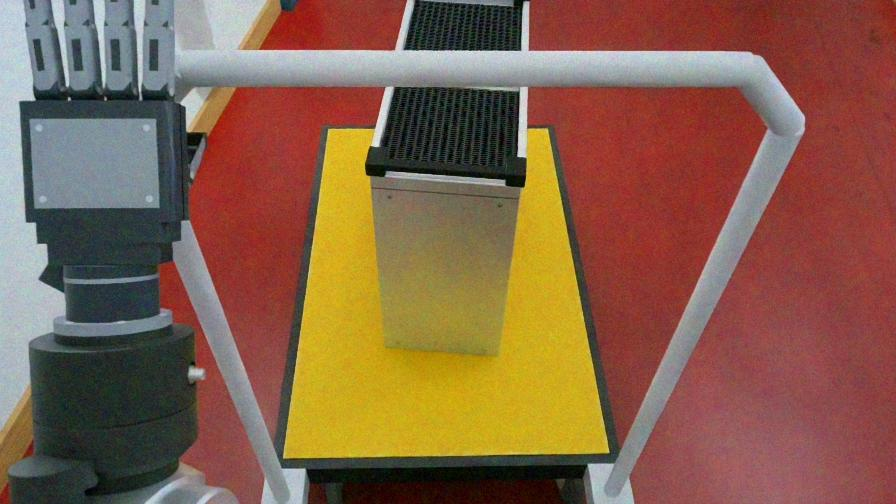

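>>> {"method": "move", "body": {"target": {"side": "right", "x": 0.345, "y": -0.34, "z": 0.82, "quat_wxyz": [0.7071, 0, 0.7071, 0]}, "min_time_s": 1.5, "cameras": ["head_camera"]}}

Scene clock: 223.37 s.
Joint torques (N m): left_arm=[-10.44 0.6 0.7 -11.22 -0.18 -1.41 0.12] | right_arm=[-12.77 -11.69 -6.09 -5.8 0.27 -2 0.19]
External joint torques (N m): left_arm=[-1.49 1.23 -0.24 -1.81 0.13 -0.14 0.13] | right_arm=[-0.96 0.72 1.07 0.33 -0.05 -0.09 0.22]
Wrist force (N): left_arm=[-2.3 4.7 -6.5] | right_arm=[7.8 -7.9 6.3]
Wrist torque (N m): left_arm=[0.61 0.36 -0.19] | right_arm=[-2.28 -0.89 0.21]
Wrist force, peak (N): left_arm=[-2.4 4.9 -6.6] | right_arm=[8.3 -8.0 7.2]
move: done
base_odometry: x=+1.072 y=-0.002 heading=+0.134
lidar_m: 0.53 0.34 0.81 0.81 1.05 1.45 3.05 1.56 1.29 1.29 0.39 0.39
base_status: not commanded
joint_positions: torso_squat_rad=+0.900 torso_shift_rad=+0.000 torso_pitch_rad=+0.000 torso_yaw_rad=+0.000 left_shoulder_pitch_rad=+0.068 left_shoulder_roll_rad=+0.103 left_shoulder_yaw_rad=-0.266 left_elbow_rad=-1.641 left_forearm_roll_rad=+0.319 left_wrist_pitch_rad=-0.836 left_hand_roll_rad=-0.337 right_shoulder_pitch_rad=-0.122 right_shoulder_roll_rad=-0.736 right_shoulder_yaw_rad=+0.348 right_elbow_rad=-1.263 right_forearm_roll_rad=-1.048 right_wrist_pitch_rad=-0.349 right_hand_roll_rad=-1.324 head_pan_rad=+0.000 head_tilt_rad=+0.850 left_hand_little=+1.000 left_hand_ring=+1.000 left_hand_middle=+1.000 left_hand_index=+1.000 left_hand_thumb_turn=-1.000 left_hand_thumb_bend=+1.000 left_hand_force_limit=+0.000 left_hand_speed=+0.000 right_hand_little=+1.000 right_hand_ring=+1.000 right_hand_middle=+1.000 right_hand_index=+1.000 right_hand_thumb_turn=+1.000 right_hand_thumb_bend=+1.000 right_hand_force_limit=+0.000 right_hand_speed=+0.000
joint_status: all done
wheel_motors_off: 0
left_hand_stopped_by: target,target,target,target,target,target
right_hand_stopped_by: target,target,target,target,target,target
left_little_load_n: 0.0
left_ring_load_n: 0.0
left_middle_load_n: 0.0
left_index_load_n: -0.5
left_thumb_bend_load_n: 0.0
left_thumb_turn_load_n: 0.0
right_little_load_n: 0.0
right_ring_load_n: 0.0
right_middle_load_n: 0.0
right_index_load_n: 0.0
right_thumb_bend_load_n: 0.0
right_thumb_turn_load_n: -0.5
motor_effort: left_wheel=-1(2) right_wheel=+1(4)
chest: x=-0.2280 y=+0.0004 z=+1.0251 quat_wxyz=(+1.000, +0.000, +0.000, +0.000)
left_hand: x=+0.2699 y=+0.1501 z=+0.9459 quat_wxyz=(+0.654, -0.270, +0.270, -0.653)
right_hand: x=+0.3443 y=-0.3403 z=+0.8207 quat_wxyz=(+0.705, +0.002, +0.709, -0.004)
right_hand_status: reached (checked arc that bows 33 mm and turns the hand up to 3 deg, planned for 1.5 s): 1 mm and 0.6 deg off.
head_camera: T_world_to_cam=[[-0.04477, -0.99899, 0.00481, -0.01006], [-0.7393, 0.02989, -0.67271, 0.73111], [0.67189, -0.03368, -0.73989, 0.98721]] pos_world=[-0.12324, 0.00135, 1.2223]

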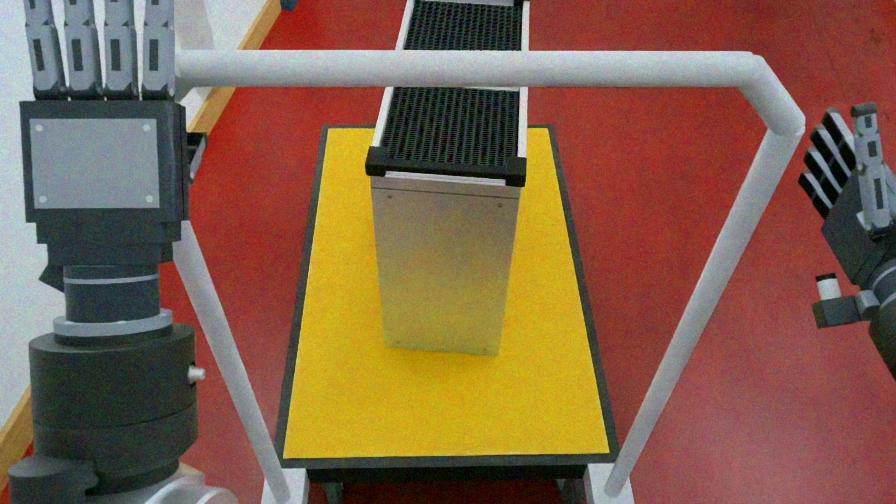

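>>> {"method": "move", "body": {"target": {"side": "right", "x": 0.345, "y": -0.25, "z": 0.82, "quat_wxyz": [0.7071, 0, 0.7071, 0]}, "min_time_s": 1}}

>>> {"method": "move", "body": {"target": {"side": "right", "x": 0.333, "y": -0.205, "z": 0.82, "quat_wxyz": [0.7068, 0.021, 0.7068, -0.021]}, "min_time_s": 1.5, "cameras": ["head_camera"]}}

Scene clock: 226.30 s.
Joint torques (N m): left_arm=[-10.57 0.58 0.5 -10.9 -0.24 -1.39 0.07] | right_arm=[-10.59 -5.86 -5.18 -9.18 0.47 -1.19 0.3]
External joint torques (N m): left_arm=[-1.61 1.21 -0.45 -1.49 0.07 -0.11 0.08] | right_arm=[0.9 1.52 -0.36 -0.64 0.08 0.41 0.32]
Wrist force (N): left_arm=[-2.3 4.7 -6.4] | right_arm=[7.4 -7.7 7.2]
Wrist torque (N m): left_arm=[0.60 0.36 -0.20] | right_arm=[-2.35 -0.84 0.20]
Wrist force, peak (N): left_arm=[-2.7 4.6 -6.5] | right_arm=[6.3 -31.9 5.1]
move: done
base_odometry: x=+1.072 y=-0.002 heading=+0.134
lidar_m: 0.54 0.39 0.81 0.81 1.04 1.45 3.05 1.58 1.30 1.29 1.45 0.36
base_status: not commanded
joint_positions: torso_squat_rad=+0.900 torso_shift_rad=+0.000 torso_pitch_rad=+0.000 torso_yaw_rad=+0.000 left_shoulder_pitch_rad=+0.068 left_shoulder_roll_rad=+0.103 left_shoulder_yaw_rad=-0.266 left_elbow_rad=-1.641 left_forearm_roll_rad=+0.319 left_wrist_pitch_rad=-0.836 left_hand_roll_rad=-0.337 right_shoulder_pitch_rad=-0.067 right_shoulder_roll_rad=-0.442 right_shoulder_yaw_rad=+0.195 right_elbow_rad=-1.413 right_forearm_roll_rad=-1.080 right_wrist_pitch_rad=-0.210 right_hand_roll_rad=-0.955 head_pan_rad=+0.000 head_tilt_rad=+0.850 left_hand_little=+1.000 left_hand_ring=+1.000 left_hand_middle=+1.000 left_hand_index=+1.000 left_hand_thumb_turn=-1.000 left_hand_thumb_bend=+1.000 left_hand_force_limit=+0.000 left_hand_speed=+0.000 right_hand_little=+1.000 right_hand_ring=+1.000 right_hand_middle=+1.000 right_hand_index=+1.000 right_hand_thumb_turn=+1.000 right_hand_thumb_bend=+1.000 right_hand_force_limit=+0.000 right_hand_speed=+0.000
joint_status: all done
wheel_motors_off: 0
left_hand_stopped_by: target,target,target,target,target,target
right_hand_stopped_by: target,target,target,target,target,target
left_little_load_n: 0.0
left_ring_load_n: 0.0
left_middle_load_n: 0.0
left_index_load_n: 0.0
left_thumb_bend_load_n: 0.0
left_thumb_turn_load_n: 0.0
right_little_load_n: 0.0
right_ring_load_n: 0.0
right_middle_load_n: 0.0
right_index_load_n: 0.0
right_thumb_bend_load_n: 0.0
right_thumb_turn_load_n: 0.0
motor_effort: left_wheel=-2(5) right_wheel=+2(5)
chest: x=-0.2280 y=+0.0004 z=+1.0251 quat_wxyz=(+1.000, +0.000, +0.000, +0.000)
left_hand: x=+0.2699 y=+0.1501 z=+0.9459 quat_wxyz=(+0.654, -0.270, +0.270, -0.653)
right_hand: x=+0.3446 y=-0.2508 z=+0.8198 quat_wxyz=(+0.710, -0.002, +0.704, +0.003)
right_hand_status: reached (checked arc that bows 5 mm and turns the hand up to 1 deg, planned for 1.0 s): 1 mm and 0.6 deg off.
pictures: none

Scene clock: 228.13 s.
Joint torques (N m): left_arm=[-10.65 0.65 0.69 -11.09 -0.28 -1.29 0.12] | right_arm=[-8.76 -0.84 -3.34 -9.88 0.25 -0.76 0.05]
External joint torques (N m): left_arm=[-1.7 1.28 -0.25 -1.68 0.02 -0.01 0.12] | right_arm=[1.59 1.66 -1.92 -0.15 -0.04 0.42 0.08]
Wrist force (N): left_arm=[-2.4 4.4 -6.4] | right_arm=[6.7 -8.3 6.8]
Wrist torque (N m): left_arm=[0.56 0.39 -0.19] | right_arm=[-2.38 -0.72 0.14]
Wrist force, peak (N): left_arm=[-2.6 4.6 -6.5] | right_arm=[8.1 -16.8 11.9]
move: done
base_odometry: x=+1.072 y=-0.002 heading=+0.134
lidar_m: 0.56 0.46 0.81 0.81 1.04 1.44 3.05 1.58 1.30 1.29 1.44 0.34
base_status: not commanded
joint_positions: torso_squat_rad=+0.900 torso_shift_rad=+0.000 torso_pitch_rad=+0.000 torso_yaw_rad=+0.000 left_shoulder_pitch_rad=+0.068 left_shoulder_roll_rad=+0.103 left_shoulder_yaw_rad=-0.266 left_elbow_rad=-1.641 left_forearm_roll_rad=+0.319 left_wrist_pitch_rad=-0.836 left_hand_roll_rad=-0.337 right_shoulder_pitch_rad=+0.014 right_shoulder_roll_rad=-0.124 right_shoulder_yaw_rad=+0.036 right_elbow_rad=-1.534 right_forearm_roll_rad=-1.051 right_wrist_pitch_rad=-0.102 right_hand_roll_rad=-0.647 head_pan_rad=+0.000 head_tilt_rad=+0.850 left_hand_little=+1.000 left_hand_ring=+1.000 left_hand_middle=+1.000 left_hand_index=+1.000 left_hand_thumb_turn=-1.000 left_hand_thumb_bend=+1.000 left_hand_force_limit=+0.000 left_hand_speed=+0.000 right_hand_little=+1.000 right_hand_ring=+1.000 right_hand_middle=+1.000 right_hand_index=+1.000 right_hand_thumb_turn=+1.000 right_hand_thumb_bend=+1.000 right_hand_force_limit=+0.000 right_hand_speed=+0.000
joint_status: all done
wheel_motors_off: 0
left_hand_stopped_by: target,target,target,target,target,target
right_hand_stopped_by: target,target,target,target,target,target
left_little_load_n: 0.0
left_ring_load_n: 0.0
left_middle_load_n: 0.0
left_index_load_n: 0.0
left_thumb_bend_load_n: 0.0
left_thumb_turn_load_n: 0.0
right_little_load_n: 0.0
right_ring_load_n: 0.0
right_middle_load_n: 0.0
right_index_load_n: 0.0
right_thumb_bend_load_n: -0.5
right_thumb_turn_load_n: 0.0
motor_effort: left_wheel=-2(3) right_wheel=+2(5)
chest: x=-0.2280 y=+0.0004 z=+1.0251 quat_wxyz=(+1.000, +0.000, +0.000, +0.000)
left_hand: x=+0.2699 y=+0.1501 z=+0.9459 quat_wxyz=(+0.654, -0.270, +0.270, -0.653)
right_hand: x=+0.3326 y=-0.2053 z=+0.8195 quat_wxyz=(+0.710, +0.020, +0.704, -0.019)
right_hand_status: reached (checked arc that bows 4 mm and turns the hand up to 4 deg, planned for 1.5 s): 1 mm and 0.5 deg off.
head_camera: T_world_to_cam=[[-0.04485, -0.99898, 0.00475, -0.01009], [-0.73929, 0.02999, -0.67271, 0.73112], [0.67189, -0.03368, -0.73989, 0.98721]] pos_world=[-0.12324, 0.00124, 1.2223]

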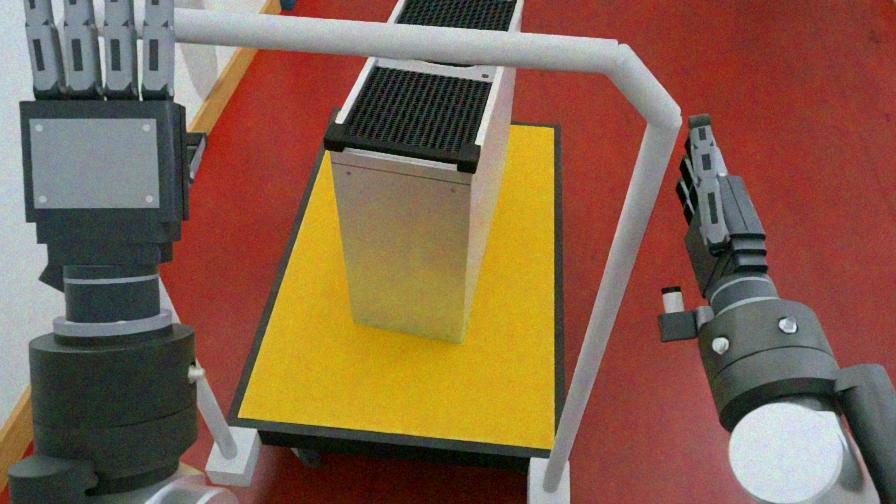

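>>> {"method": "move", "body": {"target": {"side": "right", "x": 0.3, "y": -0.27, "z": 0.82, "quat_wxyz": [0.7071, 0, 0.7071, 0]}, "min_time_s": 0.8}}

>>> {"method": "move", "body": {"target": {"side": "right", "x": 0.15, "y": -0.3, "z": 0.82, "quat_wxyz": [0.7071, 0, 0.7071, 0]}, "min_time_s": 1}}

>>> {"method": "move", "body": {"joints": {"right_hand_thumb_turn": -1}, "base": {"turn_rad_s": -0.12, "for_s": 1.5}}}

>>> {"method": "move", "body": {"target": {"side": "right", "x": 0.26, "y": -0.12, "z": 0.946, "quat_wxyz": [0.6533, -0.2706, 0.2706, -0.6533]}, "min_time_s": 2, "cameras": ["head_camera"]}}

Scene clock: 233.80 s.
Joint torques (N m): left_arm=[-10.67 0.38 0.81 -11.21 -0.21 -1.31 0.11] | right_arm=[-8.92 -7.43 -4.11 -9.15 0.41 -1.65 -0.2]
External joint torques (N m): left_arm=[-1.71 1.01 -0.13 -1.8 0.1 -0.04 0.12] | right_arm=[-0.3 0.04 0.91 -0.52 0.05 -0.15 -0.18]
Wrist force (N): left_arm=[-2.2 4.7 -6.6] | right_arm=[8.0 -7.8 6.9]
Wrist torque (N m): left_arm=[0.63 0.33 -0.18] | right_arm=[-2.34 -0.90 0.14]
Wrist force, peak (N): left_arm=[-2.4 4.7 -6.6] | right_arm=[7.4 -8.2 7.3]
move: done
base_odometry: x=+1.072 y=-0.002 heading=+0.134
lidar_m: 0.56 0.45 0.81 0.80 1.04 1.44 3.06 1.57 1.30 1.29 1.44 0.35
base_status: not commanded
joint_positions: torso_squat_rad=+0.900 torso_shift_rad=+0.000 torso_pitch_rad=+0.000 torso_yaw_rad=+0.000 left_shoulder_pitch_rad=+0.068 left_shoulder_roll_rad=+0.103 left_shoulder_yaw_rad=-0.266 left_elbow_rad=-1.641 left_forearm_roll_rad=+0.319 left_wrist_pitch_rad=-0.836 left_hand_roll_rad=-0.337 right_shoulder_pitch_rad=+0.111 right_shoulder_roll_rad=-0.466 right_shoulder_yaw_rad=+0.139 right_elbow_rad=-1.602 right_forearm_roll_rad=-1.165 right_wrist_pitch_rad=-0.166 right_hand_roll_rad=-0.861 head_pan_rad=+0.000 head_tilt_rad=+0.850 left_hand_little=+1.000 left_hand_ring=+1.000 left_hand_middle=+1.000 left_hand_index=+1.000 left_hand_thumb_turn=-1.000 left_hand_thumb_bend=+1.000 left_hand_force_limit=+0.000 left_hand_speed=+0.000 right_hand_little=+1.000 right_hand_ring=+1.000 right_hand_middle=+1.000 right_hand_index=+1.000 right_hand_thumb_turn=+1.000 right_hand_thumb_bend=+1.000 right_hand_force_limit=+0.000 right_hand_speed=+0.000
joint_status: all done
wheel_motors_off: 0
left_hand_stopped_by: target,target,target,target,target,target
right_hand_stopped_by: target,target,target,target,target,target
left_little_load_n: 0.0
left_ring_load_n: 0.0
left_middle_load_n: 0.0
left_index_load_n: 0.0
left_thumb_bend_load_n: 0.0
left_thumb_turn_load_n: 0.0
right_little_load_n: 0.0
right_ring_load_n: 0.0
right_middle_load_n: 0.0
right_index_load_n: 0.0
right_thumb_bend_load_n: 0.0
right_thumb_turn_load_n: 0.0
motor_effort: left_wheel=-1(2) right_wheel=+0(4)
chest: x=-0.2280 y=+0.0004 z=+1.0251 quat_wxyz=(+1.000, +0.000, +0.000, +0.000)
left_hand: x=+0.2699 y=+0.1501 z=+0.9459 quat_wxyz=(+0.654, -0.270, +0.270, -0.653)
right_hand: x=+0.2994 y=-0.2707 z=+0.8197 quat_wxyz=(+0.703, +0.002, +0.711, -0.004)
right_hand_status: reached (checked arc that bows 5 mm and turns the hand up to 3 deg, planned for 0.8 s): 1 mm and 0.8 deg off.
pictures: none

Scene clock: 235.13 s.
Joint torques (N m): left_arm=[-10.7 0.62 0.67 -10.96 -0.22 -1.33 0.14] | right_arm=[-0.67 -9.52 -4.56 -7.29 0.19 -1.67 -0.05]
External joint torques (N m): left_arm=[-1.74 1.25 -0.27 -1.55 0.09 -0.05 0.15] | right_arm=[0.1 -0.98 1.38 -0.21 -0.35 0.11 -0.03]
Wrist force (N): left_arm=[-2.2 4.6 -6.4] | right_arm=[7.0 -8.2 6.7]
Wrist torque (N m): left_arm=[0.60 0.35 -0.18] | right_arm=[-2.35 -0.76 0.05]
Wrist force, peak (N): left_arm=[-2.4 4.8 -6.6] | right_arm=[8.0 -8.4 6.2]
move: done
base_odometry: x=+1.072 y=-0.002 heading=+0.134
lidar_m: 0.56 0.45 0.80 0.81 1.04 1.45 3.05 1.58 1.31 1.29 1.44 0.34
base_status: not commanded
joint_positions: torso_squat_rad=+0.900 torso_shift_rad=+0.000 torso_pitch_rad=+0.000 torso_yaw_rad=+0.000 left_shoulder_pitch_rad=+0.068 left_shoulder_roll_rad=+0.103 left_shoulder_yaw_rad=-0.266 left_elbow_rad=-1.641 left_forearm_roll_rad=+0.319 left_wrist_pitch_rad=-0.836 left_hand_roll_rad=-0.337 right_shoulder_pitch_rad=+0.588 right_shoulder_roll_rad=-0.742 right_shoulder_yaw_rad=+0.237 right_elbow_rad=-1.903 right_forearm_roll_rad=-1.042 right_wrist_pitch_rad=-0.483 right_hand_roll_rad=-1.132 head_pan_rad=+0.000 head_tilt_rad=+0.850 left_hand_little=+1.000 left_hand_ring=+1.000 left_hand_middle=+1.000 left_hand_index=+1.000 left_hand_thumb_turn=-1.000 left_hand_thumb_bend=+1.000 left_hand_force_limit=+0.000 left_hand_speed=+0.000 right_hand_little=+1.000 right_hand_ring=+1.000 right_hand_middle=+1.000 right_hand_index=+1.000 right_hand_thumb_turn=+1.000 right_hand_thumb_bend=+1.000 right_hand_force_limit=+0.000 right_hand_speed=+0.000
joint_status: all done
wheel_motors_off: 0
left_hand_stopped_by: target,target,target,target,target,target
right_hand_stopped_by: target,target,target,target,target,target
left_little_load_n: 0.0
left_ring_load_n: 0.0
left_middle_load_n: 0.0
left_index_load_n: 0.0
left_thumb_bend_load_n: 0.0
left_thumb_turn_load_n: 0.0
right_little_load_n: 0.0
right_ring_load_n: 0.0
right_middle_load_n: 0.0
right_index_load_n: 0.0
right_thumb_bend_load_n: 0.0
right_thumb_turn_load_n: 0.0
motor_effort: left_wheel=-1(2) right_wheel=+0(3)
chest: x=-0.2280 y=+0.0004 z=+1.0251 quat_wxyz=(+1.000, +0.000, +0.000, +0.000)
left_hand: x=+0.2699 y=+0.1501 z=+0.9459 quat_wxyz=(+0.654, -0.270, +0.270, -0.653)
right_hand: x=+0.1501 y=-0.2997 z=+0.8202 quat_wxyz=(+0.706, +0.000, +0.708, +0.000)
right_hand_status: reached (checked arc that bows 24 mm and turns the hand up to 3 deg, planned for 1.0 s): 0 mm and 0.1 deg off.
pictures: none

Scene clock: 237.30 s.
Joint torques (N m): left_arm=[-10.74 0.75 0.65 -10.95 -0.15 -1.36 0.07] | right_arm=[-1.06 -10.14 -4.69 -7.07 0.42 -1.81 0.11]
External joint torques (N m): left_arm=[-1.78 1.39 -0.29 -1.54 0.15 -0.08 0.08] | right_arm=[-0.28 -1.6 1.24 0 -0.11 -0.03 0.14]
Wrist force (N): left_arm=[-2.3 4.5 -6.5] | right_arm=[7.4 -8.2 6.7]
Wrist torque (N m): left_arm=[0.58 0.36 -0.17] | right_arm=[-2.33 -0.81 0.06]
Wrist force, peak (N): left_arm=[-2.6 4.7 -6.7] | right_arm=[7.8 -8.2 6.5]
move: done
base_odometry: x=+1.073 y=-0.002 heading=-0.046
lidar_m: 0.56 0.59 0.46 0.82 0.84 1.35 3.30 1.83 1.35 1.29 1.35 0.33
base_status: done (sent for 1.5 of 1.5 s)
joint_positions: torso_squat_rad=+0.900 torso_shift_rad=+0.000 torso_pitch_rad=+0.000 torso_yaw_rad=+0.000 left_shoulder_pitch_rad=+0.068 left_shoulder_roll_rad=+0.103 left_shoulder_yaw_rad=-0.266 left_elbow_rad=-1.641 left_forearm_roll_rad=+0.319 left_wrist_pitch_rad=-0.836 left_hand_roll_rad=-0.337 right_shoulder_pitch_rad=+0.588 right_shoulder_roll_rad=-0.742 right_shoulder_yaw_rad=+0.237 right_elbow_rad=-1.903 right_forearm_roll_rad=-1.042 right_wrist_pitch_rad=-0.483 right_hand_roll_rad=-1.132 head_pan_rad=+0.000 head_tilt_rad=+0.850 left_hand_little=+1.000 left_hand_ring=+1.000 left_hand_middle=+1.000 left_hand_index=+1.000 left_hand_thumb_turn=-1.000 left_hand_thumb_bend=+1.000 left_hand_force_limit=+0.000 left_hand_speed=+0.000 right_hand_little=+1.000 right_hand_ring=+1.000 right_hand_middle=+1.000 right_hand_index=+1.000 right_hand_thumb_turn=-1.000 right_hand_thumb_bend=+1.000 right_hand_force_limit=+0.000 right_hand_speed=+0.000
joint_status: all done
wheel_motors_off: 0
left_hand_stopped_by: target,target,target,target,target,target
right_hand_stopped_by: target,target,target,target,target,target
left_little_load_n: 0.0
left_ring_load_n: 0.0
left_middle_load_n: 0.0
left_index_load_n: 0.0
left_thumb_bend_load_n: 0.0
left_thumb_turn_load_n: 0.0
right_little_load_n: 0.0
right_ring_load_n: 0.0
right_middle_load_n: 0.0
right_index_load_n: 0.0
right_thumb_bend_load_n: 0.5
right_thumb_turn_load_n: -0.5
motor_effort: left_wheel=+0(24) right_wheel=-7(30)
chest: x=-0.2280 y=+0.0004 z=+1.0251 quat_wxyz=(+1.000, +0.000, +0.000, +0.000)
left_hand: x=+0.2699 y=+0.1501 z=+0.9459 quat_wxyz=(+0.654, -0.270, +0.270, -0.653)
right_hand: x=+0.1501 y=-0.2997 z=+0.8202 quat_wxyz=(+0.706, +0.000, +0.708, +0.000)
pictures: none

Scene clock: 239.63 s.
Joint torques (N m): left_arm=[-10.66 0.48 0.54 -10.84 -0.23 -1.29 0.13] | right_arm=[-9.5 3.73 1.28 -8.82 0.29 -1.42 -0.13]
External joint torques (N m): left_arm=[-1.7 1.12 -0.41 -1.43 0.07 -0.01 0.14] | right_arm=[-1.35 1.57 1.1 0.43 -0.24 -0.11 -0.13]
Wrist force (N): left_arm=[-2.3 4.7 -6.6] | right_arm=[1.4 -3.9 3.0]
Wrist torque (N m): left_arm=[0.62 0.34 -0.19] | right_arm=[-1.84 -0.25 0.01]
Wrist force, peak (N): left_arm=[-2.3 4.7 -6.6] | right_arm=[8.1 -7.8 6.8]
move: done
base_odometry: x=+1.073 y=-0.002 heading=-0.046
lidar_m: 0.56 0.59 0.45 0.81 0.83 1.34 3.29 1.82 1.34 1.29 1.35 0.34
base_status: not commanded
joint_positions: torso_squat_rad=+0.900 torso_shift_rad=+0.000 torso_pitch_rad=+0.000 torso_yaw_rad=+0.000 left_shoulder_pitch_rad=+0.068 left_shoulder_roll_rad=+0.103 left_shoulder_yaw_rad=-0.266 left_elbow_rad=-1.641 left_forearm_roll_rad=+0.319 left_wrist_pitch_rad=-0.836 left_hand_roll_rad=-0.337 right_shoulder_pitch_rad=+0.113 right_shoulder_roll_rad=-0.003 right_shoulder_yaw_rad=+0.280 right_elbow_rad=-1.663 right_forearm_roll_rad=-0.208 right_wrist_pitch_rad=-0.821 right_hand_roll_rad=+0.330 head_pan_rad=+0.000 head_tilt_rad=+0.850 left_hand_little=+1.000 left_hand_ring=+1.000 left_hand_middle=+1.000 left_hand_index=+1.000 left_hand_thumb_turn=-1.000 left_hand_thumb_bend=+1.000 left_hand_force_limit=+0.000 left_hand_speed=+0.000 right_hand_little=+1.000 right_hand_ring=+1.000 right_hand_middle=+1.000 right_hand_index=+1.000 right_hand_thumb_turn=-1.000 right_hand_thumb_bend=+1.000 right_hand_force_limit=+0.000 right_hand_speed=+0.000
joint_status: all done
wheel_motors_off: 0
left_hand_stopped_by: target,target,target,target,target,target
right_hand_stopped_by: target,target,target,target,target,target
left_little_load_n: 0.0
left_ring_load_n: 0.0
left_middle_load_n: 0.0
left_index_load_n: 0.0
left_thumb_bend_load_n: 0.0
left_thumb_turn_load_n: 0.0
right_little_load_n: 0.0
right_ring_load_n: 0.0
right_middle_load_n: 0.0
right_index_load_n: 0.0
right_thumb_bend_load_n: 0.0
right_thumb_turn_load_n: 0.0
motor_effort: left_wheel=+0(1) right_wheel=-6(9)
chest: x=-0.2280 y=+0.0004 z=+1.0250 quat_wxyz=(+1.000, +0.000, +0.000, +0.000)
left_hand: x=+0.2699 y=+0.1501 z=+0.9459 quat_wxyz=(+0.654, -0.270, +0.270, -0.653)
right_hand: x=+0.2596 y=-0.1200 z=+0.9459 quat_wxyz=(+0.653, -0.272, +0.272, -0.653)
right_hand_status: reached (checked arc that bows 29 mm and turns the hand up to 98 deg, planned for 2.0 s): 0 mm and 0.2 deg off.
head_camera: T_world_to_cam=[[-0.04471, -0.99899, 0.00474, -0.01006], [-0.7393, 0.02989, -0.67271, 0.73111], [0.67189, -0.03358, -0.73989, 0.98721]] pos_world=[-0.12324, 0.00125, 1.2223]

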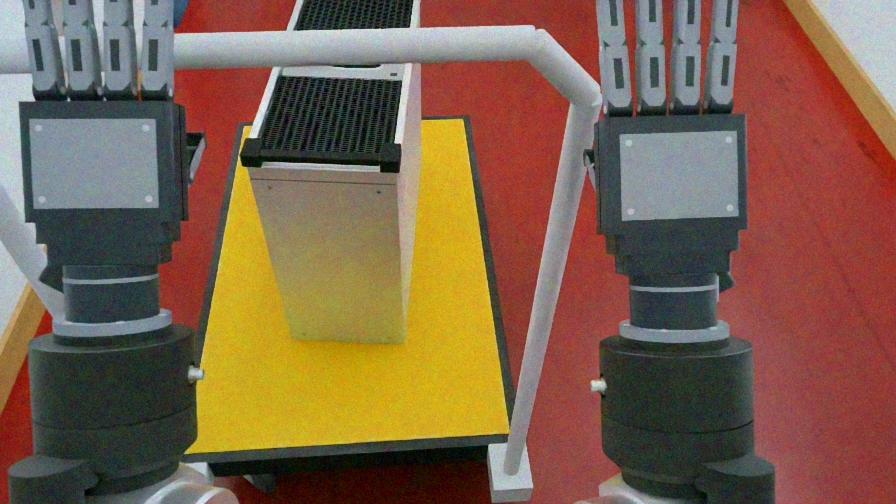

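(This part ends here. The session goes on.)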